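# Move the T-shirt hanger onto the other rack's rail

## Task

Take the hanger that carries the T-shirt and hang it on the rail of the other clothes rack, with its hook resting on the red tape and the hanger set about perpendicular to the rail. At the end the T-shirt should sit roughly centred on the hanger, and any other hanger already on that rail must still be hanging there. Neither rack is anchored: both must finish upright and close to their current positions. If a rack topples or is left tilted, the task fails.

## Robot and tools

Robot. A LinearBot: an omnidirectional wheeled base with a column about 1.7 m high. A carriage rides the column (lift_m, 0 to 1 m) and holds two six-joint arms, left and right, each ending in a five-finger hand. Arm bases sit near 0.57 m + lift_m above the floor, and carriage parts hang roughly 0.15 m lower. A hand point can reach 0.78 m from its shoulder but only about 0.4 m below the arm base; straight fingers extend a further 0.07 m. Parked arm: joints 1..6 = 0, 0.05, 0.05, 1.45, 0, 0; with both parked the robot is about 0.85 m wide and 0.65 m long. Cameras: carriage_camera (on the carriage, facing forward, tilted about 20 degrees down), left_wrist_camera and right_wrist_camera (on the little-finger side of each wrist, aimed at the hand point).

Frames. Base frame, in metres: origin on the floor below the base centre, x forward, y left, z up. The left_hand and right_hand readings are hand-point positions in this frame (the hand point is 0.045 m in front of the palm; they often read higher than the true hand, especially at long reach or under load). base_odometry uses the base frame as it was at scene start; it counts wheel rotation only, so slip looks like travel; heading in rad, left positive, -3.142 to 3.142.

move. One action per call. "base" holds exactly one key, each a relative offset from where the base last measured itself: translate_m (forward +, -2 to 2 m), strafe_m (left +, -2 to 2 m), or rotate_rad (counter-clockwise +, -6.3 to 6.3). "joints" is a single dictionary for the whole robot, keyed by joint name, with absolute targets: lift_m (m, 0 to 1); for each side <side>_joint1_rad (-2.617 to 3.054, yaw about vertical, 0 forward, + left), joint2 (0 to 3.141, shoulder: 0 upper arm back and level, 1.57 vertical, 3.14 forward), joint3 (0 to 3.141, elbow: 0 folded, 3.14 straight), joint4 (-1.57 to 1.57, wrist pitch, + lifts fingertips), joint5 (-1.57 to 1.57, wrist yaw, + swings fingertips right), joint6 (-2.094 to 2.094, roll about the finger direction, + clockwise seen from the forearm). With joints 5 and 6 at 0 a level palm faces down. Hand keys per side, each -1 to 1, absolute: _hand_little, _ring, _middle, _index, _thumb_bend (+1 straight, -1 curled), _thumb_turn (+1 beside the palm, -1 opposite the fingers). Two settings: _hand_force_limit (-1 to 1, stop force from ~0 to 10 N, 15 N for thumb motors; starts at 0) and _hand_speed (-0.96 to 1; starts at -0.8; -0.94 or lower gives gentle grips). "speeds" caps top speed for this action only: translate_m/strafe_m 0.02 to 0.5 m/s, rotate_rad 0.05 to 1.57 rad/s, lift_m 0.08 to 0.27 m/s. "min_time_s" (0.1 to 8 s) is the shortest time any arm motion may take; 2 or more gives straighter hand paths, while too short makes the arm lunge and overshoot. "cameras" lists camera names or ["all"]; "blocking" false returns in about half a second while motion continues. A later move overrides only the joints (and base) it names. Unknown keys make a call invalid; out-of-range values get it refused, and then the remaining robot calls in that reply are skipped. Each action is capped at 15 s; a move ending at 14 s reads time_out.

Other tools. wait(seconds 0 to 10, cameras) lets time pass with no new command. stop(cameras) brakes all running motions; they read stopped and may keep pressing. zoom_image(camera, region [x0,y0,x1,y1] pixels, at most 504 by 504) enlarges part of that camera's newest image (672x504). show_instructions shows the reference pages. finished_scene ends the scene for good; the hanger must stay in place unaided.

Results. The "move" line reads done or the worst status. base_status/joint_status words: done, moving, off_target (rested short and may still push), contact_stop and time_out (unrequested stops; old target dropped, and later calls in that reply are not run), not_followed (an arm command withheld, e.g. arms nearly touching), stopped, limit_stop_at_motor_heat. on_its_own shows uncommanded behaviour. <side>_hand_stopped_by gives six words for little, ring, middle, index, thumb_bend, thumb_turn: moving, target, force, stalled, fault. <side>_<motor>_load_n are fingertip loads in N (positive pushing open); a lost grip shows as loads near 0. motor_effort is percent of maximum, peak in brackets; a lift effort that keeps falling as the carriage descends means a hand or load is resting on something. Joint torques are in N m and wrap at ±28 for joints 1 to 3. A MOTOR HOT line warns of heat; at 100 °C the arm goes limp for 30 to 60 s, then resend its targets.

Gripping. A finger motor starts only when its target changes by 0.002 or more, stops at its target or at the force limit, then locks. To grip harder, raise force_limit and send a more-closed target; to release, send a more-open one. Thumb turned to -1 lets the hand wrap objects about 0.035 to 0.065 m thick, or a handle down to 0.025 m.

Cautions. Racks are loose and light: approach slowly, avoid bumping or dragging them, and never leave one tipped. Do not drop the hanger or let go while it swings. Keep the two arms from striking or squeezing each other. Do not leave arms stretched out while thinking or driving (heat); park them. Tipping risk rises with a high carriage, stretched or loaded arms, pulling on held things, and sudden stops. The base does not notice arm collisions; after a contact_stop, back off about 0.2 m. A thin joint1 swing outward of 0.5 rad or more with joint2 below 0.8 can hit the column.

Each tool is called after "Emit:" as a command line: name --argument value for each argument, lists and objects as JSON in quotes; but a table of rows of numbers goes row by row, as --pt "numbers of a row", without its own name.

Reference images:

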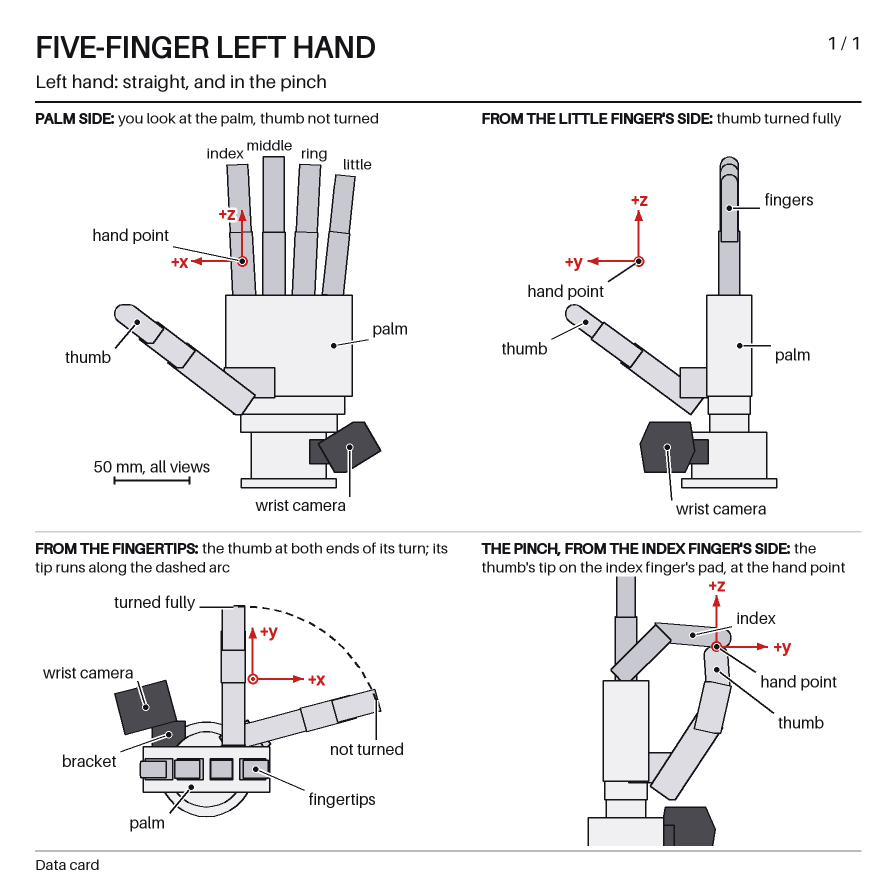

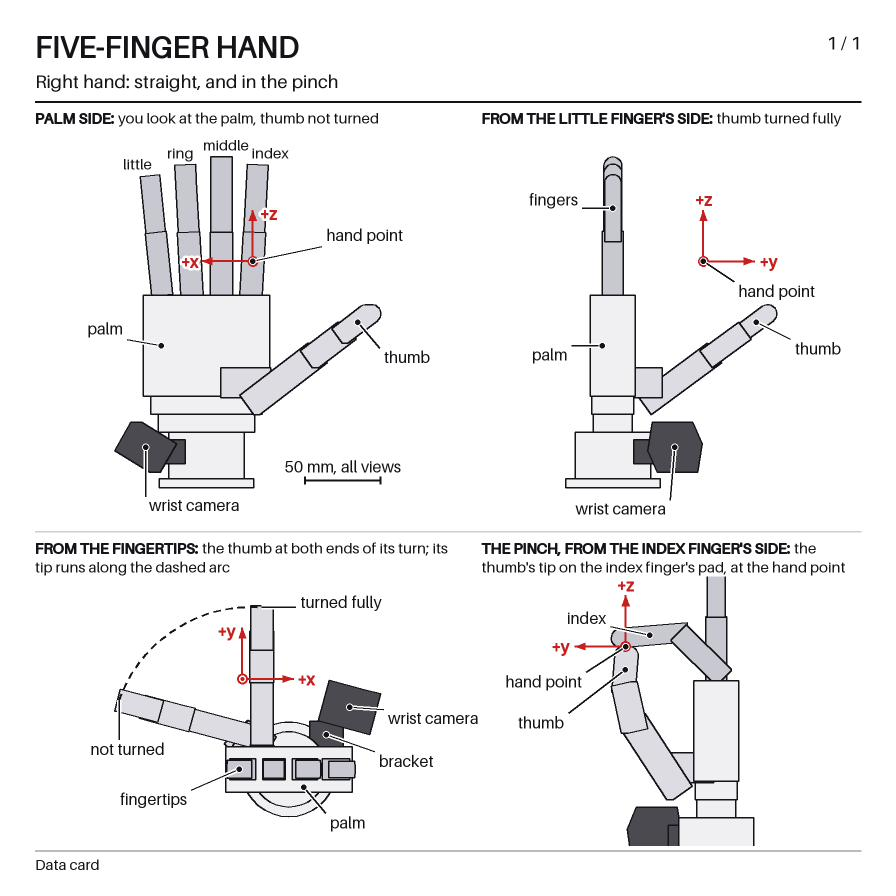

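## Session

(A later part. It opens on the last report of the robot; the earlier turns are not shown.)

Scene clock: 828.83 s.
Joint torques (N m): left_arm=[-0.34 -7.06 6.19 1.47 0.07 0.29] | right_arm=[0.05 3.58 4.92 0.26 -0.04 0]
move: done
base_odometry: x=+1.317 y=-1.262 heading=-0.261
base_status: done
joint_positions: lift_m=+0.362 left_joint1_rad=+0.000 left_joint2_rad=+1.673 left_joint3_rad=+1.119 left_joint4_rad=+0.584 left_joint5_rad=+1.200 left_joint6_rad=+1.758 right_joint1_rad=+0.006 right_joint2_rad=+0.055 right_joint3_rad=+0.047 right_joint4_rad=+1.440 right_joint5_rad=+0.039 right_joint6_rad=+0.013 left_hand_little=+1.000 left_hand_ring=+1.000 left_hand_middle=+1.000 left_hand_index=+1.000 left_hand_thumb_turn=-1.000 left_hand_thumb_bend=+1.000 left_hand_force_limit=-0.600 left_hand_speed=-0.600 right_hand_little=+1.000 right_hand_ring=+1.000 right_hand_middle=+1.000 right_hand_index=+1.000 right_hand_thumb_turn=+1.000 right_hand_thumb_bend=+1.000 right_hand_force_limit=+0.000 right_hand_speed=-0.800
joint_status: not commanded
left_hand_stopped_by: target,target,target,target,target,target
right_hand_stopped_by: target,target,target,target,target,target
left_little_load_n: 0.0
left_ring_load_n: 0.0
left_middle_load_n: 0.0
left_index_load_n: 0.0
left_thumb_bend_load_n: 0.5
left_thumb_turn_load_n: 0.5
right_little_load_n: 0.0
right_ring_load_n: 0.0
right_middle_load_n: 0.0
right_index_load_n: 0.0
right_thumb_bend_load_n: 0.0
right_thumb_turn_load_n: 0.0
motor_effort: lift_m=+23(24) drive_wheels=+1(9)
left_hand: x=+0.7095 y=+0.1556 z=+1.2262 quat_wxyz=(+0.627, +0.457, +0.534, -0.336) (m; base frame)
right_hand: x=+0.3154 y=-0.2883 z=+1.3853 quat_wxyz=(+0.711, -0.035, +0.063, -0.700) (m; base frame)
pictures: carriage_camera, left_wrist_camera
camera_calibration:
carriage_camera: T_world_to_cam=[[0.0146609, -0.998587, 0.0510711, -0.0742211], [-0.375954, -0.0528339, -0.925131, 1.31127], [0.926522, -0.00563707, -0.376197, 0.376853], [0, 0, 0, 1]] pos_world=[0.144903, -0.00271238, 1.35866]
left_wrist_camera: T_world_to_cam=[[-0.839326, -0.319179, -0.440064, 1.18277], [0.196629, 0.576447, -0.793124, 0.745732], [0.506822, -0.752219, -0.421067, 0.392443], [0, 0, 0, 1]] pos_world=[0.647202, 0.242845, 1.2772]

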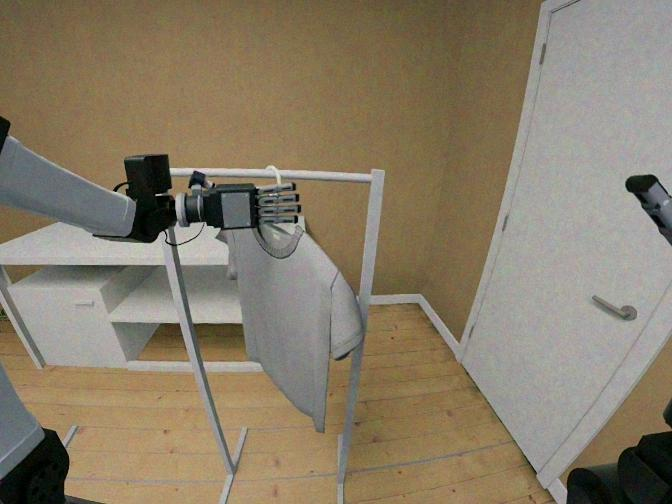

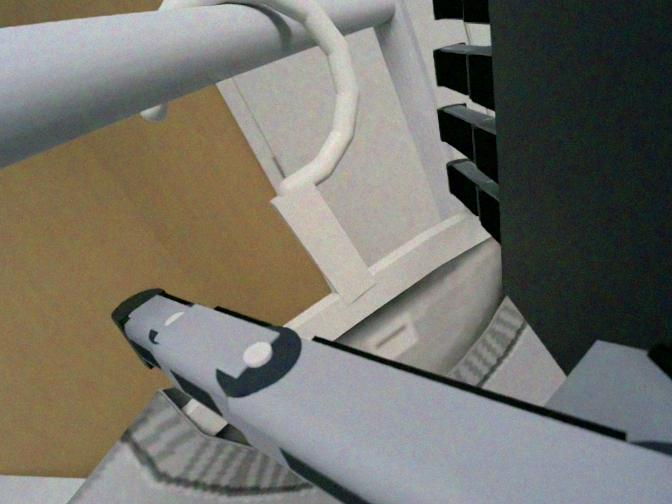

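Emit:
move --base '{"translate_m": 0.007}' --speeds '{"translate_m": 0.04}'

Emit:
move --base '{"strafe_m": -0.004}' --speeds '{"strafe_m": 0.04}' --cameras '["left_wrist_camera", "carriage_camera"]'

Emit:
zoom_image --camera "carriage_camera" --region '[230, 150, 330, 250]'

Emit:
zoom_image --camera "left_wrist_camera" --region '[200, 50, 500, 350]'

Scene clock: 837.97 s.
Joint torques (N m): left_arm=[-0.12 -6.91 6.2 1.47 0.01 0.31] | right_arm=[-0.02 3.4 4.83 0.31 -0.01 0.02]
move: done
base_odometry: x=+1.324 y=-1.264 heading=-0.262
base_status: done
joint_positions: lift_m=+0.362 left_joint1_rad=+0.000 left_joint2_rad=+1.673 left_joint3_rad=+1.119 left_joint4_rad=+0.584 left_joint5_rad=+1.200 left_joint6_rad=+1.758 right_joint1_rad=+0.006 right_joint2_rad=+0.055 right_joint3_rad=+0.047 right_joint4_rad=+1.439 right_joint5_rad=+0.039 right_joint6_rad=+0.013 left_hand_little=+1.000 left_hand_ring=+1.000 left_hand_middle=+1.000 left_hand_index=+1.000 left_hand_thumb_turn=-1.000 left_hand_thumb_bend=+1.000 left_hand_force_limit=-0.600 left_hand_speed=-0.600 right_hand_little=+1.000 right_hand_ring=+1.000 right_hand_middle=+1.000 right_hand_index=+1.000 right_hand_thumb_turn=+1.000 right_hand_thumb_bend=+1.000 right_hand_force_limit=+0.000 right_hand_speed=-0.800
joint_status: not commanded
left_hand_stopped_by: target,target,target,target,target,target
right_hand_stopped_by: target,target,target,target,target,target
left_little_load_n: 0.0
left_ring_load_n: 0.0
left_middle_load_n: 0.0
left_index_load_n: 0.0
left_thumb_bend_load_n: 0.0
left_thumb_turn_load_n: 0.5
right_little_load_n: 0.0
right_ring_load_n: 0.0
right_middle_load_n: 0.0
right_index_load_n: 0.0
right_thumb_bend_load_n: 0.0
right_thumb_turn_load_n: 0.0
motor_effort: lift_m=+23(23) drive_wheels=-4(5)
left_hand: x=+0.7095 y=+0.1556 z=+1.2261 quat_wxyz=(+0.626, +0.457, +0.535, -0.336) (m; base frame)
right_hand: x=+0.3157 y=-0.2883 z=+1.3851 quat_wxyz=(+0.711, -0.035, +0.063, -0.700) (m; base frame)
pictures: none

Scene clock: 838.63 s.
Joint torques (N m): left_arm=[-0.06 -6.83 6.09 1.46 0.02 0.27] | right_arm=[-0.08 3.54 4.92 0.26 -0.01 0.04]
move: done
base_odometry: x=+1.323 y=-1.267 heading=-0.262
base_status: done
joint_positions: lift_m=+0.362 left_joint1_rad=-0.001 left_joint2_rad=+1.673 left_joint3_rad=+1.119 left_joint4_rad=+0.584 left_joint5_rad=+1.200 left_joint6_rad=+1.758 right_joint1_rad=+0.006 right_joint2_rad=+0.055 right_joint3_rad=+0.047 right_joint4_rad=+1.438 right_joint5_rad=+0.040 right_joint6_rad=+0.013 left_hand_little=+1.000 left_hand_ring=+1.000 left_hand_middle=+1.000 left_hand_index=+1.000 left_hand_thumb_turn=-1.000 left_hand_thumb_bend=+1.000 left_hand_force_limit=-0.600 left_hand_speed=-0.600 right_hand_little=+1.000 right_hand_ring=+1.000 right_hand_middle=+1.000 right_hand_index=+1.000 right_hand_thumb_turn=+1.000 right_hand_thumb_bend=+1.000 right_hand_force_limit=+0.000 right_hand_speed=-0.800
joint_status: not commanded
left_hand_stopped_by: target,target,target,target,target,target
right_hand_stopped_by: target,target,target,target,target,target
left_little_load_n: 0.0
left_ring_load_n: 0.0
left_middle_load_n: 0.0
left_index_load_n: 0.0
left_thumb_bend_load_n: 0.0
left_thumb_turn_load_n: 0.5
right_little_load_n: 0.0
right_ring_load_n: 0.0
right_middle_load_n: 0.0
right_index_load_n: 0.0
right_thumb_bend_load_n: 0.0
right_thumb_turn_load_n: 0.0
motor_effort: lift_m=+22(24) drive_wheels=-1(10)
left_hand: x=+0.7093 y=+0.1550 z=+1.2260 quat_wxyz=(+0.626, +0.457, +0.534, -0.337) (m; base frame)
right_hand: x=+0.3158 y=-0.2885 z=+1.3851 quat_wxyz=(+0.711, -0.035, +0.064, -0.699) (m; base frame)
pictures: carriage_camera, left_wrist_camera
camera_calibration:
carriage_camera: T_world_to_cam=[[0.0146609, -0.998587, 0.0510711, -0.0742211], [-0.375954, -0.0528339, -0.925131, 1.31127], [0.926522, -0.00563707, -0.376197, 0.376853], [0, 0, 0, 1]] pos_world=[0.144903, -0.00271238, 1.35866]
left_wrist_camera: T_world_to_cam=[[-0.840051, -0.31823, -0.439367, 1.18192], [0.196638, 0.5762, -0.793301, 0.746222], [0.505616, -0.75281, -0.421461, 0.393454], [0, 0, 0, 1]] pos_world=[0.647203, 0.242347, 1.2771]

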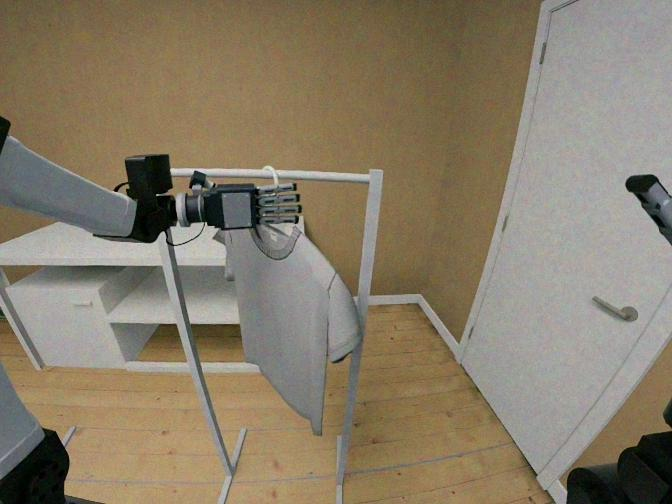

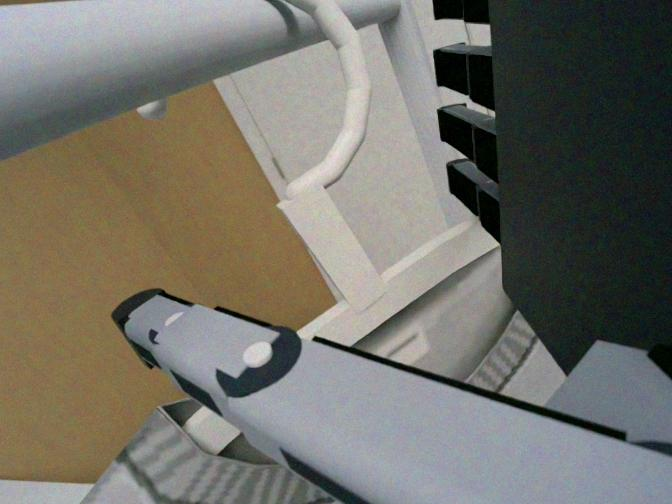

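Scaled by 5.040 from the camera's 672x504 image, which has a finer 960x720 frame.

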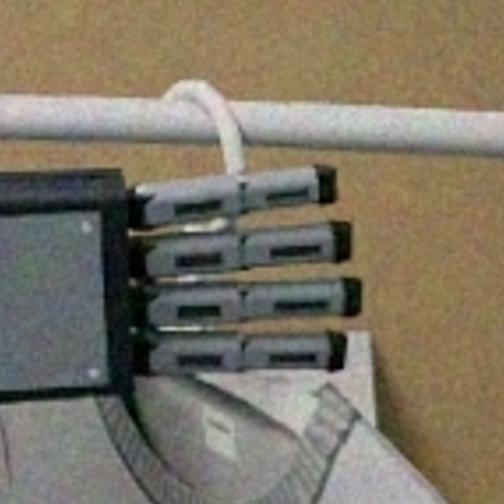

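Scaled by 1.680 from the camera's 672x504 image, which has a finer 960x720 frame.

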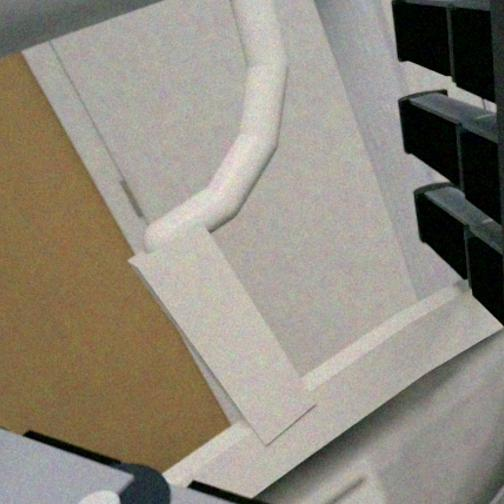

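Emit:
move --joints '{"left_hand_index": 0.15, "left_hand_middle": 0.15, "left_hand_speed": -0.7, "left_hand_force_limit": -0.6}'

Emit:
move --joints '{"left_hand_thumb_bend": -0.15, "left_hand_speed": -0.7, "left_hand_force_limit": -0.7}' --cameras '["left_wrist_camera", "carriage_camera"]'

Emit:
zoom_image --camera "left_wrist_camera" --region '[200, 100, 500, 400]'

Emit:
zoom_image --camera "carriage_camera" --region '[230, 150, 330, 250]'

Scene clock: 847.60 s.
Joint torques (N m): left_arm=[-0.06 -6.97 6.04 1.47 0.01 0.27] | right_arm=[0.03 3.47 4.96 0.29 -0.02 0.01]
move: done
base_odometry: x=+1.323 y=-1.267 heading=-0.262
base_status: not commanded
joint_positions: lift_m=+0.362 left_joint1_rad=-0.001 left_joint2_rad=+1.673 left_joint3_rad=+1.119 left_joint4_rad=+0.584 left_joint5_rad=+1.200 left_joint6_rad=+1.758 right_joint1_rad=+0.006 right_joint2_rad=+0.055 right_joint3_rad=+0.047 right_joint4_rad=+1.438 right_joint5_rad=+0.040 right_joint6_rad=+0.013 left_hand_little=+1.000 left_hand_ring=+1.000 left_hand_middle=+0.150 left_hand_index=+0.150 left_hand_thumb_turn=-1.000 left_hand_thumb_bend=+1.000 left_hand_force_limit=-0.600 left_hand_speed=-0.700 right_hand_little=+1.000 right_hand_ring=+1.000 right_hand_middle=+1.000 right_hand_index=+1.000 right_hand_thumb_turn=+1.000 right_hand_thumb_bend=+1.000 right_hand_force_limit=+0.000 right_hand_speed=-0.800
joint_status: all done
left_hand_stopped_by: target,target,target,target,target,target
right_hand_stopped_by: target,target,target,target,target,target
left_little_load_n: 0.0
left_ring_load_n: 0.0
left_middle_load_n: 0.0
left_index_load_n: 0.0
left_thumb_bend_load_n: 0.0
left_thumb_turn_load_n: 0.5
right_little_load_n: 0.0
right_ring_load_n: 0.0
right_middle_load_n: 0.0
right_index_load_n: 0.0
right_thumb_bend_load_n: 0.0
right_thumb_turn_load_n: 0.0
motor_effort: lift_m=+23(24) drive_wheels=+0(3)
left_hand: x=+0.7093 y=+0.1550 z=+1.2260 quat_wxyz=(+0.626, +0.457, +0.534, -0.337) (m; base frame)
right_hand: x=+0.3158 y=-0.2885 z=+1.3851 quat_wxyz=(+0.711, -0.035, +0.064, -0.699) (m; base frame)
pictures: none

Scene clock: 850.77 s.
Joint torques (N m): left_arm=[-0.17 -6.9 6.11 1.47 0.04 0.3] | right_arm=[-0.06 3.58 5.04 0.28 -0.05 -0.01]
move: done
base_odometry: x=+1.323 y=-1.267 heading=-0.262
base_status: not commanded
joint_positions: lift_m=+0.362 left_joint1_rad=-0.001 left_joint2_rad=+1.673 left_joint3_rad=+1.119 left_joint4_rad=+0.584 left_joint5_rad=+1.200 left_joint6_rad=+1.758 right_joint1_rad=+0.006 right_joint2_rad=+0.055 right_joint3_rad=+0.047 right_joint4_rad=+1.438 right_joint5_rad=+0.040 right_joint6_rad=+0.013 left_hand_little=+1.000 left_hand_ring=+1.000 left_hand_middle=+0.150 left_hand_index=+0.150 left_hand_thumb_turn=-1.000 left_hand_thumb_bend=-0.150 left_hand_force_limit=-0.700 left_hand_speed=-0.700 right_hand_little=+1.000 right_hand_ring=+1.000 right_hand_middle=+1.000 right_hand_index=+1.000 right_hand_thumb_turn=+1.000 right_hand_thumb_bend=+1.000 right_hand_force_limit=+0.000 right_hand_speed=-0.800
joint_status: all done
left_hand_stopped_by: target,target,target,target,target,target
right_hand_stopped_by: target,target,target,target,target,target
left_little_load_n: 0.0
left_ring_load_n: 0.0
left_middle_load_n: 0.0
left_index_load_n: 0.5
left_thumb_bend_load_n: 0.0
left_thumb_turn_load_n: 0.0
right_little_load_n: 0.0
right_ring_load_n: 0.0
right_middle_load_n: 0.0
right_index_load_n: 0.0
right_thumb_bend_load_n: 0.0
right_thumb_turn_load_n: 0.0
motor_effort: lift_m=+23(24) drive_wheels=+0(3)
left_hand: x=+0.7093 y=+0.1550 z=+1.2260 quat_wxyz=(+0.626, +0.457, +0.534, -0.337) (m; base frame)
right_hand: x=+0.3158 y=-0.2885 z=+1.3851 quat_wxyz=(+0.711, -0.035, +0.064, -0.699) (m; base frame)
pictures: carriage_camera, left_wrist_camera
camera_calibration:
carriage_camera: T_world_to_cam=[[0.0146609, -0.998587, 0.0510711, -0.0742211], [-0.375954, -0.0528339, -0.925131, 1.31127], [0.926522, -0.00563707, -0.376197, 0.376853], [0, 0, 0, 1]] pos_world=[0.144903, -0.00271238, 1.35866]
left_wrist_camera: T_world_to_cam=[[-0.840051, -0.31823, -0.439367, 1.18192], [0.196638, 0.5762, -0.793301, 0.746222], [0.505616, -0.75281, -0.421461, 0.393454], [0, 0, 0, 1]] pos_world=[0.647203, 0.242347, 1.2771]

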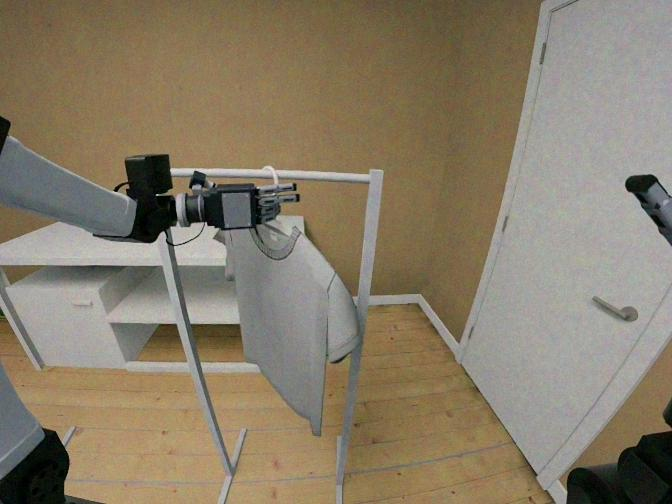

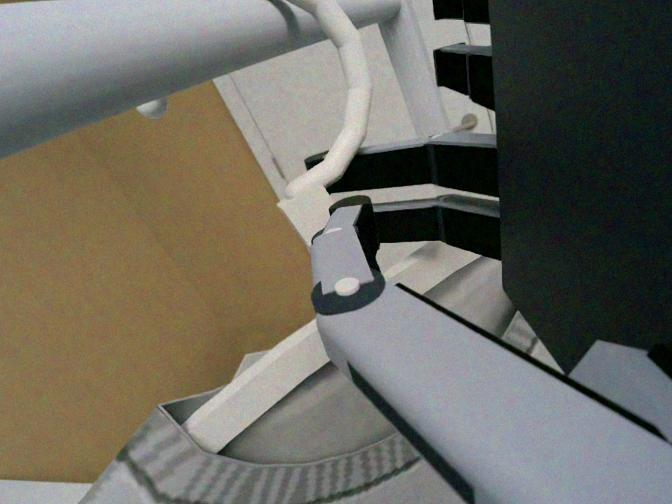

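Scaled by 1.680 from the camera's 672x504 image, which has a finer 960x720 frame.

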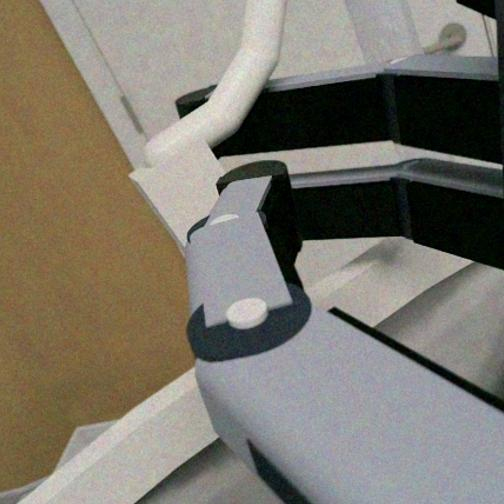

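Scaled by 5.040 from the camera's 672x504 image, which has a finer 960x720 frame.

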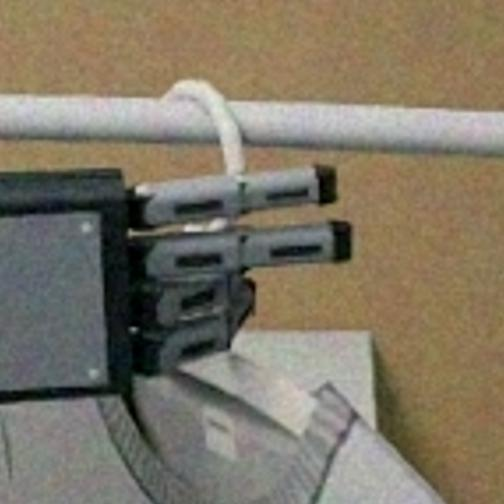

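Emit:
move --joints '{"left_hand_thumb_bend": -0.06, "left_hand_speed": -0.8}'

Emit:
move --joints '{"left_hand_index": -0.06, "left_hand_middle": -0.06, "left_hand_speed": -0.88, "left_hand_force_limit": -0.8}' --cameras '["left_wrist_camera", "carriage_camera"]'

Emit:
zoom_image --camera "left_wrist_camera" --region '[200, 100, 500, 400]'

Emit:
zoom_image --camera "carriage_camera" --region '[230, 150, 330, 250]'

Scene clock: 870.80 s.
Joint torques (N m): left_arm=[-0.08 -6.89 6 1.48 0.03 0.31] | right_arm=[0.03 3.49 4.9 0.3 0 0.01]
move: done
base_odometry: x=+1.323 y=-1.267 heading=-0.262
base_status: not commanded
joint_positions: lift_m=+0.362 left_joint1_rad=-0.001 left_joint2_rad=+1.673 left_joint3_rad=+1.119 left_joint4_rad=+0.584 left_joint5_rad=+1.200 left_joint6_rad=+1.758 right_joint1_rad=+0.006 right_joint2_rad=+0.055 right_joint3_rad=+0.047 right_joint4_rad=+1.438 right_joint5_rad=+0.040 right_joint6_rad=+0.013 left_hand_little=+1.000 left_hand_ring=+1.000 left_hand_middle=+0.150 left_hand_index=+0.150 left_hand_thumb_turn=-1.000 left_hand_thumb_bend=-0.060 left_hand_force_limit=-0.700 left_hand_speed=-0.800 right_hand_little=+1.000 right_hand_ring=+1.000 right_hand_middle=+1.000 right_hand_index=+1.000 right_hand_thumb_turn=+1.000 right_hand_thumb_bend=+1.000 right_hand_force_limit=+0.000 right_hand_speed=-0.800
joint_status: all done
left_hand_stopped_by: target,target,target,target,target,target
right_hand_stopped_by: target,target,target,target,target,target
left_little_load_n: 0.0
left_ring_load_n: 0.0
left_middle_load_n: 0.0
left_index_load_n: 0.0
left_thumb_bend_load_n: 0.0
left_thumb_turn_load_n: 0.0
right_little_load_n: 0.0
right_ring_load_n: 0.0
right_middle_load_n: 0.0
right_index_load_n: 0.0
right_thumb_bend_load_n: 0.0
right_thumb_turn_load_n: 0.0
motor_effort: lift_m=+23(24) drive_wheels=-1(2)
left_hand: x=+0.7093 y=+0.1550 z=+1.2260 quat_wxyz=(+0.626, +0.457, +0.534, -0.337) (m; base frame)
right_hand: x=+0.3158 y=-0.2885 z=+1.3851 quat_wxyz=(+0.711, -0.035, +0.064, -0.699) (m; base frame)
pictures: none

Scene clock: 871.90 s.
Joint torques (N m): left_arm=[0.02 -7.08 6.12 1.53 0.04 0.32] | right_arm=[-0.02 3.59 4.77 0.27 -0.04 0]
move: done
base_odometry: x=+1.323 y=-1.267 heading=-0.262
base_status: not commanded
joint_positions: lift_m=+0.362 left_joint1_rad=-0.001 left_joint2_rad=+1.673 left_joint3_rad=+1.119 left_joint4_rad=+0.582 left_joint5_rad=+1.200 left_joint6_rad=+1.758 right_joint1_rad=+0.006 right_joint2_rad=+0.055 right_joint3_rad=+0.047 right_joint4_rad=+1.438 right_joint5_rad=+0.040 right_joint6_rad=+0.013 left_hand_little=+1.000 left_hand_ring=+1.000 left_hand_middle=-0.060 left_hand_index=-0.060 left_hand_thumb_turn=-1.000 left_hand_thumb_bend=-0.060 left_hand_force_limit=-0.800 left_hand_speed=-0.880 right_hand_little=+1.000 right_hand_ring=+1.000 right_hand_middle=+1.000 right_hand_index=+1.000 right_hand_thumb_turn=+1.000 right_hand_thumb_bend=+1.000 right_hand_force_limit=+0.000 right_hand_speed=-0.800
joint_status: all done
left_hand_stopped_by: target,target,target,target,target,target
right_hand_stopped_by: target,target,target,target,target,target
left_little_load_n: 0.0
left_ring_load_n: 0.0
left_middle_load_n: 0.0
left_index_load_n: 0.0
left_thumb_bend_load_n: 0.0
left_thumb_turn_load_n: 0.5
right_little_load_n: 0.0
right_ring_load_n: 0.0
right_middle_load_n: 0.0
right_index_load_n: 0.0
right_thumb_bend_load_n: 0.0
right_thumb_turn_load_n: 0.0
motor_effort: lift_m=+23(24) drive_wheels=-1(2)
left_hand: x=+0.7092 y=+0.1550 z=+1.2257 quat_wxyz=(+0.626, +0.457, +0.535, -0.337) (m; base frame)
right_hand: x=+0.3158 y=-0.2885 z=+1.3851 quat_wxyz=(+0.711, -0.035, +0.064, -0.699) (m; base frame)
pictures: carriage_camera, left_wrist_camera
camera_calibration:
carriage_camera: T_world_to_cam=[[0.0146609, -0.998587, 0.0510711, -0.0742211], [-0.375954, -0.0528339, -0.925131, 1.31127], [0.926522, -0.00563707, -0.376197, 0.376853], [0, 0, 0, 1]] pos_world=[0.144903, -0.00271238, 1.35866]
left_wrist_camera: T_world_to_cam=[[-0.84084, -0.317924, -0.438077, 1.18058], [0.195624, 0.576137, -0.793598, 0.747035], [0.504696, -0.752988, -0.422245, 0.394968], [0, 0, 0, 1]] pos_world=[0.647203, 0.242347, 1.2768]

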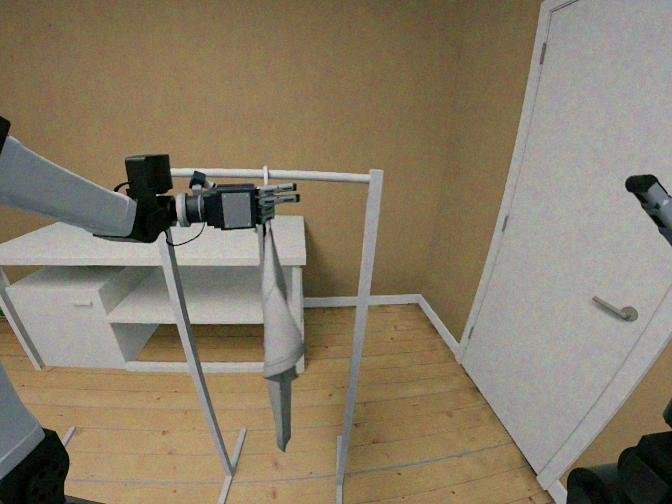

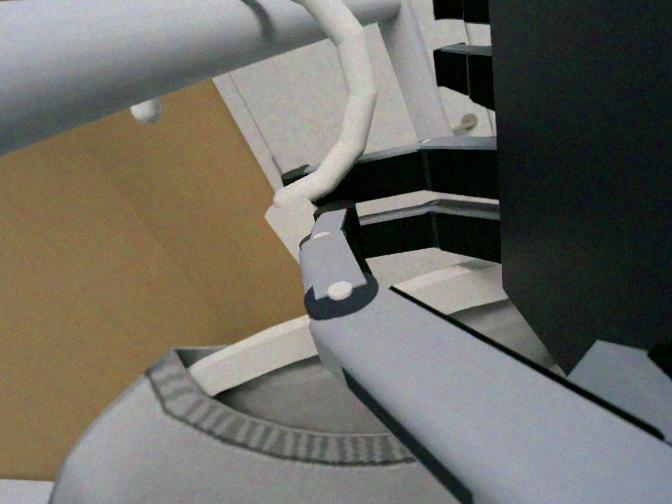

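Scaled by 1.680 from the camera's 672x504 image, which has a finer 960x720 frame.

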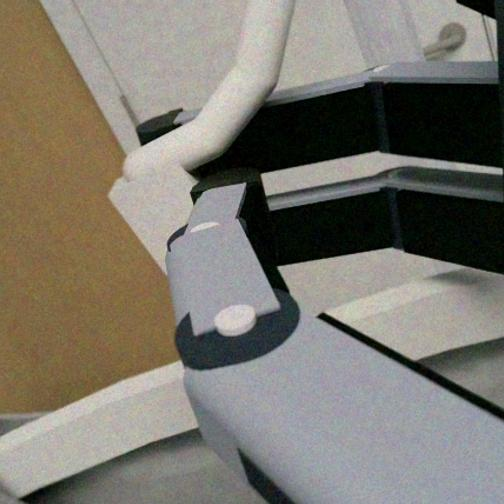

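Scaled by 5.040 from the camera's 672x504 image, which has a finer 960x720 frame.

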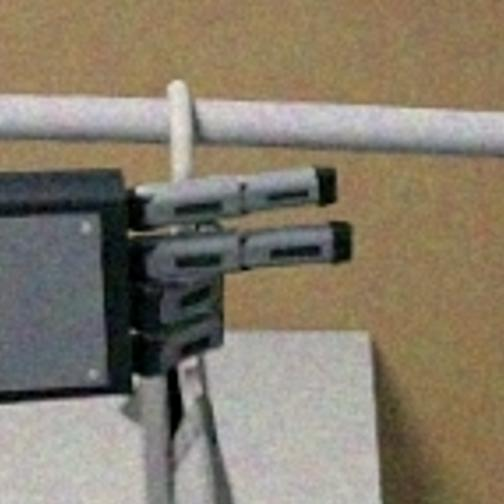

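Emit:
move --joints '{"left_hand_index": 0.05, "left_hand_middle": 0.05, "left_hand_thumb_bend": -0.1, "left_hand_speed": -0.8}'

Emit:
move --base '{"translate_m": 0.008}' --speeds '{"translate_m": 0.04}' --cameras '["left_wrist_camera", "carriage_camera"]'

Emit:
zoom_image --camera "left_wrist_camera" --region '[200, 100, 500, 400]'

Emit:
zoom_image --camera "carriage_camera" --region '[230, 150, 330, 250]'

Scene clock: 887.40 s.
Joint torques (N m): left_arm=[-0.08 -6.84 6.22 1.49 0.02 0.23] | right_arm=[0.16 3.63 4.98 0.31 -0.02 -0.01]
move: done
base_odometry: x=+1.323 y=-1.267 heading=-0.262
base_status: not commanded
joint_positions: lift_m=+0.362 left_joint1_rad=-0.001 left_joint2_rad=+1.673 left_joint3_rad=+1.119 left_joint4_rad=+0.582 left_joint5_rad=+1.200 left_joint6_rad=+1.758 right_joint1_rad=+0.006 right_joint2_rad=+0.055 right_joint3_rad=+0.047 right_joint4_rad=+1.438 right_joint5_rad=+0.040 right_joint6_rad=+0.013 left_hand_little=+1.000 left_hand_ring=+1.000 left_hand_middle=+0.050 left_hand_index=+0.050 left_hand_thumb_turn=-1.000 left_hand_thumb_bend=-0.100 left_hand_force_limit=-0.800 left_hand_speed=-0.800 right_hand_little=+1.000 right_hand_ring=+1.000 right_hand_middle=+1.000 right_hand_index=+1.000 right_hand_thumb_turn=+1.000 right_hand_thumb_bend=+1.000 right_hand_force_limit=+0.000 right_hand_speed=-0.800
joint_status: all done
left_hand_stopped_by: target,target,target,target,target,target
right_hand_stopped_by: target,target,target,target,target,target
left_little_load_n: 0.0
left_ring_load_n: 0.0
left_middle_load_n: 0.0
left_index_load_n: 0.0
left_thumb_bend_load_n: 0.0
left_thumb_turn_load_n: 0.5
right_little_load_n: 0.0
right_ring_load_n: 0.0
right_middle_load_n: 0.0
right_index_load_n: 0.0
right_thumb_bend_load_n: 0.0
right_thumb_turn_load_n: 0.0
motor_effort: lift_m=+23(24) drive_wheels=+0(2)
left_hand: x=+0.7092 y=+0.1550 z=+1.2257 quat_wxyz=(+0.626, +0.457, +0.535, -0.337) (m; base frame)
right_hand: x=+0.3158 y=-0.2885 z=+1.3851 quat_wxyz=(+0.711, -0.035, +0.064, -0.699) (m; base frame)
pictures: none

Scene clock: 888.07 s.
Joint torques (N m): left_arm=[-0.23 -7.02 6.23 1.46 -0.02 0.26] | right_arm=[0.01 3.51 4.94 0.29 -0.02 0]
move: done
base_odometry: x=+1.330 y=-1.270 heading=-0.262
base_status: done
joint_positions: lift_m=+0.362 left_joint1_rad=-0.001 left_joint2_rad=+1.673 left_joint3_rad=+1.119 left_joint4_rad=+0.582 left_joint5_rad=+1.202 left_joint6_rad=+1.758 right_joint1_rad=+0.006 right_joint2_rad=+0.055 right_joint3_rad=+0.047 right_joint4_rad=+1.438 right_joint5_rad=+0.040 right_joint6_rad=+0.013 left_hand_little=+1.000 left_hand_ring=+1.000 left_hand_middle=+0.050 left_hand_index=+0.050 left_hand_thumb_turn=-1.000 left_hand_thumb_bend=-0.100 left_hand_force_limit=-0.800 left_hand_speed=-0.800 right_hand_little=+1.000 right_hand_ring=+1.000 right_hand_middle=+1.000 right_hand_index=+1.000 right_hand_thumb_turn=+1.000 right_hand_thumb_bend=+1.000 right_hand_force_limit=+0.000 right_hand_speed=-0.800
joint_status: not commanded
left_hand_stopped_by: target,target,target,target,target,target
right_hand_stopped_by: target,target,target,target,target,target
left_little_load_n: 0.0
left_ring_load_n: 0.0
left_middle_load_n: 0.5
left_index_load_n: 0.0
left_thumb_bend_load_n: 0.0
left_thumb_turn_load_n: 0.0
right_little_load_n: 0.0
right_ring_load_n: 0.0
right_middle_load_n: 0.0
right_index_load_n: 0.0
right_thumb_bend_load_n: 0.0
right_thumb_turn_load_n: 0.0
motor_effort: lift_m=+23(24) drive_wheels=-5(8)
left_hand: x=+0.7090 y=+0.1548 z=+1.2257 quat_wxyz=(+0.625, +0.457, +0.534, -0.337) (m; base frame)
right_hand: x=+0.3158 y=-0.2885 z=+1.3851 quat_wxyz=(+0.711, -0.035, +0.064, -0.699) (m; base frame)
pictures: carriage_camera, left_wrist_camera
camera_calibration:
carriage_camera: T_world_to_cam=[[0.0146609, -0.998587, 0.0510711, -0.0742211], [-0.375954, -0.0528339, -0.925131, 1.31127], [0.926522, -0.00563707, -0.376197, 0.376853], [0, 0, 0, 1]] pos_world=[0.144903, -0.00271238, 1.35866]
left_wrist_camera: T_world_to_cam=[[-0.84133, -0.316615, -0.438085, 1.18048], [0.196504, 0.575868, -0.793576, 0.746578], [0.503537, -0.753744, -0.422279, 0.39592], [0, 0, 0, 1]] pos_world=[0.647104, 0.242249, 1.2768]

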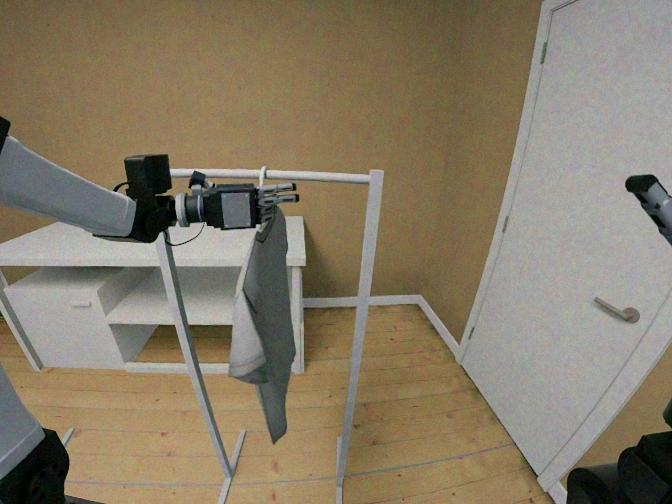

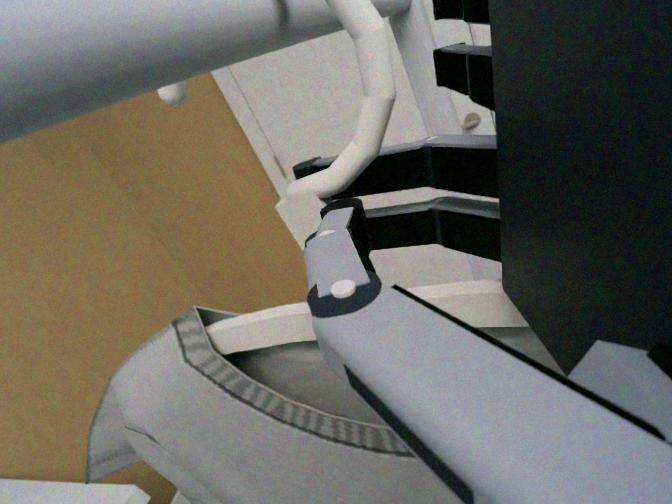

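Scaled by 1.680 from the camera's 672x504 image, which has a finer 960x720 frame.

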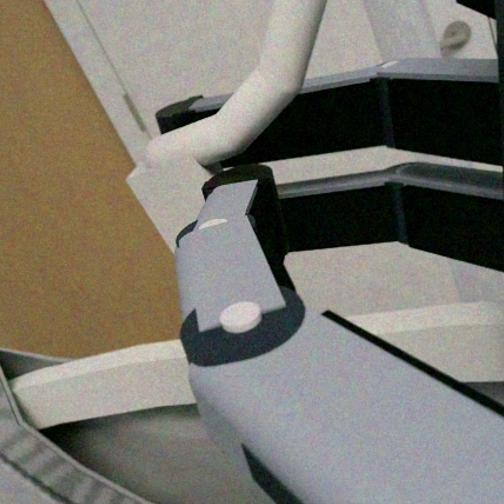

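Scaled by 5.040 from the camera's 672x504 image, which has a finer 960x720 frame.

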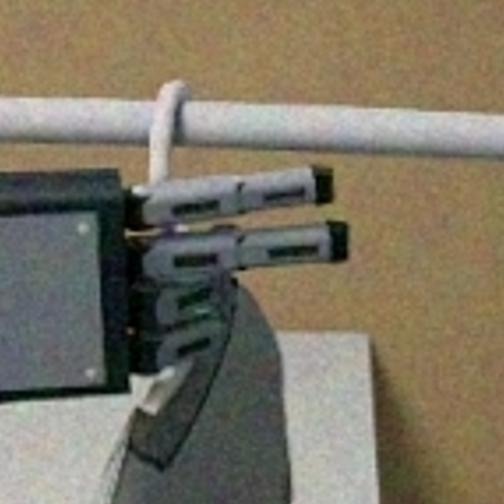

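Emit:
move --joints '{"left_hand_index": -0.7, "left_hand_middle": -0.7, "left_hand_speed": -0.9, "left_hand_force_limit": -0.4}' --cameras '["left_wrist_camera", "carriage_camera"]'

Emit:
zoom_image --camera "left_wrist_camera" --region '[200, 100, 500, 400]'

Emit:
zoom_image --camera "carriage_camera" --region '[230, 150, 330, 250]'

Scene clock: 899.40 s.
Joint torques (N m): left_arm=[-0.13 -7.06 6.34 1.5 0 0.28] | right_arm=[0.02 3.47 4.96 0.32 -0.02 0.02]
move: off_target
base_odometry: x=+1.330 y=-1.270 heading=-0.262
base_status: not commanded
joint_positions: lift_m=+0.362 left_joint1_rad=-0.001 left_joint2_rad=+1.673 left_joint3_rad=+1.119 left_joint4_rad=+0.582 left_joint5_rad=+1.202 left_joint6_rad=+1.758 right_joint1_rad=+0.006 right_joint2_rad=+0.055 right_joint3_rad=+0.047 right_joint4_rad=+1.438 right_joint5_rad=+0.040 right_joint6_rad=+0.013 left_hand_little=+1.000 left_hand_ring=+1.000 left_hand_middle=-0.051 left_hand_index=-0.032 left_hand_thumb_turn=-1.000 left_hand_thumb_bend=-0.100 left_hand_force_limit=-0.400 left_hand_speed=-0.900 right_hand_little=+1.000 right_hand_ring=+1.000 right_hand_middle=+1.000 right_hand_index=+1.000 right_hand_thumb_turn=+1.000 right_hand_thumb_bend=+1.000 right_hand_force_limit=+0.000 right_hand_speed=-0.800
joint_status: left_hand_middle off_target (ended at -0.051, target -0.700); left_hand_index off_target (ended at -0.032, target -0.700); the others done
left_hand_stopped_by: target,target,force,force,target,target
right_hand_stopped_by: target,target,target,target,target,target
left_little_load_n: 0.0
left_ring_load_n: 0.0
left_middle_load_n: 0.0
left_index_load_n: 0.0
left_thumb_bend_load_n: 0.0
left_thumb_turn_load_n: 0.0
right_little_load_n: 0.0
right_ring_load_n: 0.0
right_middle_load_n: 0.0
right_index_load_n: 0.0
right_thumb_bend_load_n: -0.5
right_thumb_turn_load_n: 0.0
motor_effort: lift_m=+23(24) drive_wheels=-4(7)
left_hand: x=+0.7090 y=+0.1548 z=+1.2257 quat_wxyz=(+0.625, +0.457, +0.534, -0.337) (m; base frame)
right_hand: x=+0.3158 y=-0.2885 z=+1.3851 quat_wxyz=(+0.711, -0.035, +0.064, -0.699) (m; base frame)
pictures: carriage_camera, left_wrist_camera
camera_calibration:
carriage_camera: T_world_to_cam=[[0.0146609, -0.998587, 0.0510711, -0.0742211], [-0.375954, -0.0528339, -0.925131, 1.31127], [0.926522, -0.00563707, -0.376197, 0.376853], [0, 0, 0, 1]] pos_world=[0.144903, -0.00271238, 1.35866]
left_wrist_camera: T_world_to_cam=[[-0.84133, -0.316615, -0.438085, 1.18048], [0.196504, 0.575868, -0.793576, 0.746578], [0.503537, -0.753744, -0.422279, 0.39592], [0, 0, 0, 1]] pos_world=[0.647104, 0.242249, 1.2768]

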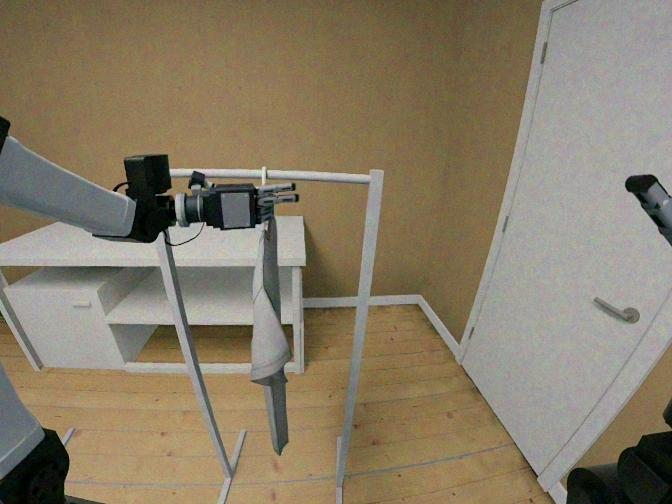

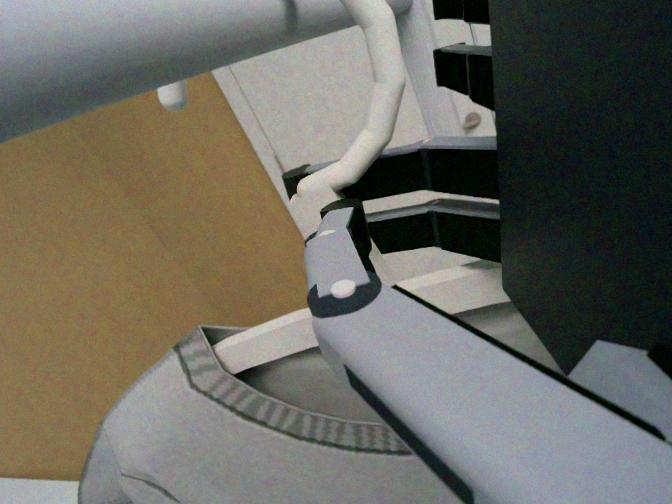

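Scaled by 1.680 from the camera's 672x504 image, which has a finer 960x720 frame.

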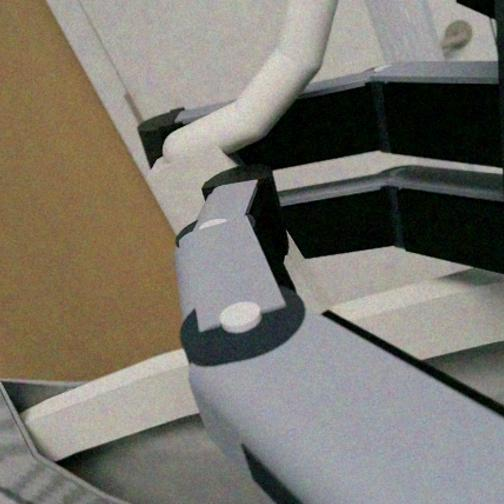

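Scaled by 5.040 from the camera's 672x504 image, which has a finer 960x720 frame.

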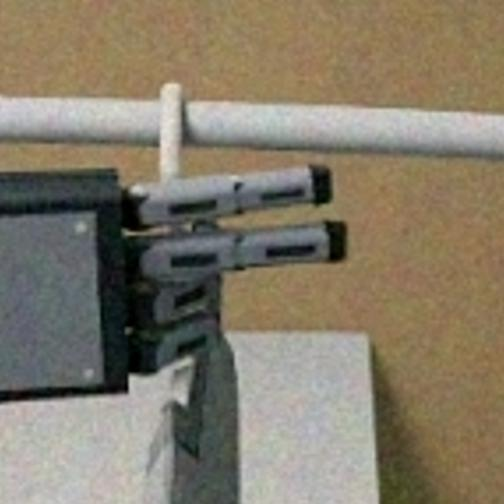

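Emit:
move --joints '{"left_hand_index": -0.75, "left_hand_middle": -0.75}'

Emit:
move --joints '{"left_hand_index": -0.8, "left_hand_middle": -0.8}' --cameras '["left_wrist_camera", "carriage_camera"]'

Emit:
zoom_image --camera "left_wrist_camera" --region '[200, 100, 500, 400]'

Emit:
zoom_image --camera "carriage_camera" --region '[230, 150, 330, 250]'

Scene clock: 907.57 s.
Joint torques (N m): left_arm=[-0.16 -6.98 6.19 1.56 0.02 0.25] | right_arm=[0.03 3.52 4.88 0.29 -0.06 0]
move: off_target
base_odometry: x=+1.330 y=-1.270 heading=-0.262
base_status: not commanded
joint_positions: lift_m=+0.362 left_joint1_rad=-0.001 left_joint2_rad=+1.673 left_joint3_rad=+1.119 left_joint4_rad=+0.582 left_joint5_rad=+1.202 left_joint6_rad=+1.758 right_joint1_rad=+0.006 right_joint2_rad=+0.055 right_joint3_rad=+0.047 right_joint4_rad=+1.438 right_joint5_rad=+0.040 right_joint6_rad=+0.013 left_hand_little=+1.000 left_hand_ring=+1.000 left_hand_middle=-0.068 left_hand_index=-0.058 left_hand_thumb_turn=-1.000 left_hand_thumb_bend=-0.100 left_hand_force_limit=-0.400 left_hand_speed=-0.900 right_hand_little=+1.000 right_hand_ring=+1.000 right_hand_middle=+1.000 right_hand_index=+1.000 right_hand_thumb_turn=+1.000 right_hand_thumb_bend=+1.000 right_hand_force_limit=+0.000 right_hand_speed=-0.800
joint_status: left_hand_middle off_target (ended at -0.068, target -0.750); left_hand_index off_target (ended at -0.058, target -0.750)
left_hand_stopped_by: target,target,force,force,target,target
right_hand_stopped_by: target,target,target,target,target,target
left_little_load_n: 0.0
left_ring_load_n: 0.0
left_middle_load_n: 2.0
left_index_load_n: 2.0
left_thumb_bend_load_n: 0.0
left_thumb_turn_load_n: -1.0
right_little_load_n: 0.0
right_ring_load_n: 0.0
right_middle_load_n: 0.0
right_index_load_n: 0.0
right_thumb_bend_load_n: 0.0
right_thumb_turn_load_n: 0.0
motor_effort: lift_m=+23(24) drive_wheels=-5(6)
left_hand: x=+0.7090 y=+0.1548 z=+1.2257 quat_wxyz=(+0.625, +0.457, +0.534, -0.337) (m; base frame)
right_hand: x=+0.3158 y=-0.2885 z=+1.3851 quat_wxyz=(+0.711, -0.035, +0.064, -0.699) (m; base frame)
pictures: none

Scene clock: 907.97 s.
Joint torques (N m): left_arm=[-0.16 -6.86 6.23 1.51 0 0.28] | right_arm=[-0.03 3.43 4.93 0.31 -0.04 0.02]
move: off_target
base_odometry: x=+1.330 y=-1.270 heading=-0.262
base_status: not commanded
joint_positions: lift_m=+0.362 left_joint1_rad=-0.001 left_joint2_rad=+1.673 left_joint3_rad=+1.119 left_joint4_rad=+0.582 left_joint5_rad=+1.202 left_joint6_rad=+1.758 right_joint1_rad=+0.006 right_joint2_rad=+0.055 right_joint3_rad=+0.047 right_joint4_rad=+1.438 right_joint5_rad=+0.040 right_joint6_rad=+0.013 left_hand_little=+1.000 left_hand_ring=+1.000 left_hand_middle=-0.075 left_hand_index=-0.065 left_hand_thumb_turn=-1.000 left_hand_thumb_bend=-0.100 left_hand_force_limit=-0.400 left_hand_speed=-0.900 right_hand_little=+1.000 right_hand_ring=+1.000 right_hand_middle=+1.000 right_hand_index=+1.000 right_hand_thumb_turn=+1.000 right_hand_thumb_bend=+1.000 right_hand_force_limit=+0.000 right_hand_speed=-0.800
joint_status: left_hand_middle off_target (ended at -0.075, target -0.800); left_hand_index off_target (ended at -0.065, target -0.800)
left_hand_stopped_by: target,target,force,force,target,target
right_hand_stopped_by: target,target,target,target,target,target
left_little_load_n: 0.0
left_ring_load_n: 0.0
left_middle_load_n: 4.0
left_index_load_n: 3.5
left_thumb_bend_load_n: 0.0
left_thumb_turn_load_n: -1.5
right_little_load_n: 0.0
right_ring_load_n: 0.0
right_middle_load_n: 0.0
right_index_load_n: 0.0
right_thumb_bend_load_n: 0.0
right_thumb_turn_load_n: 0.0
motor_effort: lift_m=+23(24) drive_wheels=-4(6)
left_hand: x=+0.7090 y=+0.1548 z=+1.2257 quat_wxyz=(+0.625, +0.457, +0.534, -0.337) (m; base frame)
right_hand: x=+0.3158 y=-0.2885 z=+1.3851 quat_wxyz=(+0.711, -0.035, +0.064, -0.699) (m; base frame)
pictures: carriage_camera, left_wrist_camera
camera_calibration:
carriage_camera: T_world_to_cam=[[0.0146609, -0.998587, 0.0510711, -0.0742211], [-0.375954, -0.0528339, -0.925131, 1.31127], [0.926522, -0.00563707, -0.376197, 0.376853], [0, 0, 0, 1]] pos_world=[0.144903, -0.00271238, 1.35866]
left_wrist_camera: T_world_to_cam=[[-0.84133, -0.316615, -0.438085, 1.18048], [0.196504, 0.575868, -0.793576, 0.746578], [0.503537, -0.753744, -0.422279, 0.39592], [0, 0, 0, 1]] pos_world=[0.647104, 0.242249, 1.2768]

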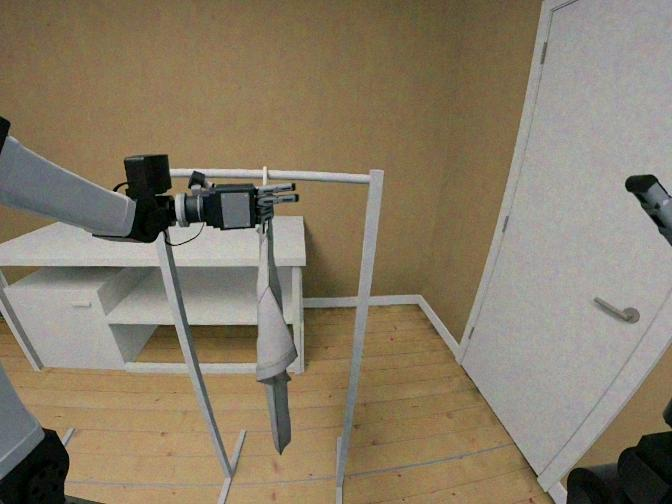

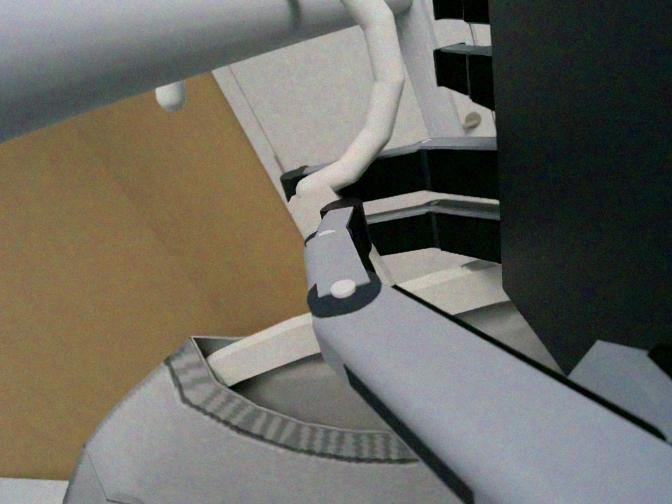

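Scaled by 1.680 from the camera's 672x504 image, which has a finer 960x720 frame.

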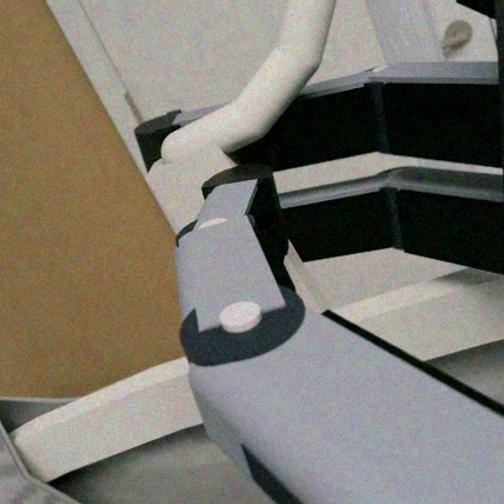

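Scaled by 5.040 from the camera's 672x504 image, which has a finer 960x720 frame.

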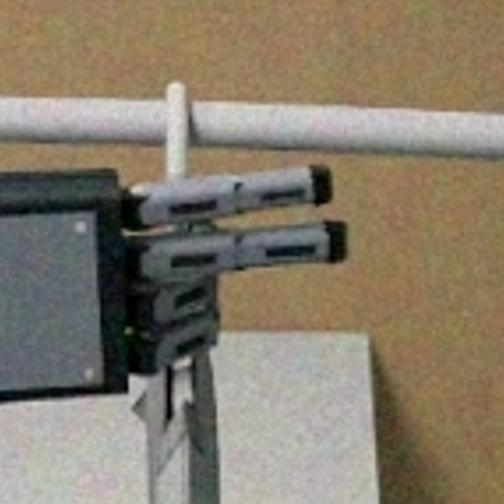

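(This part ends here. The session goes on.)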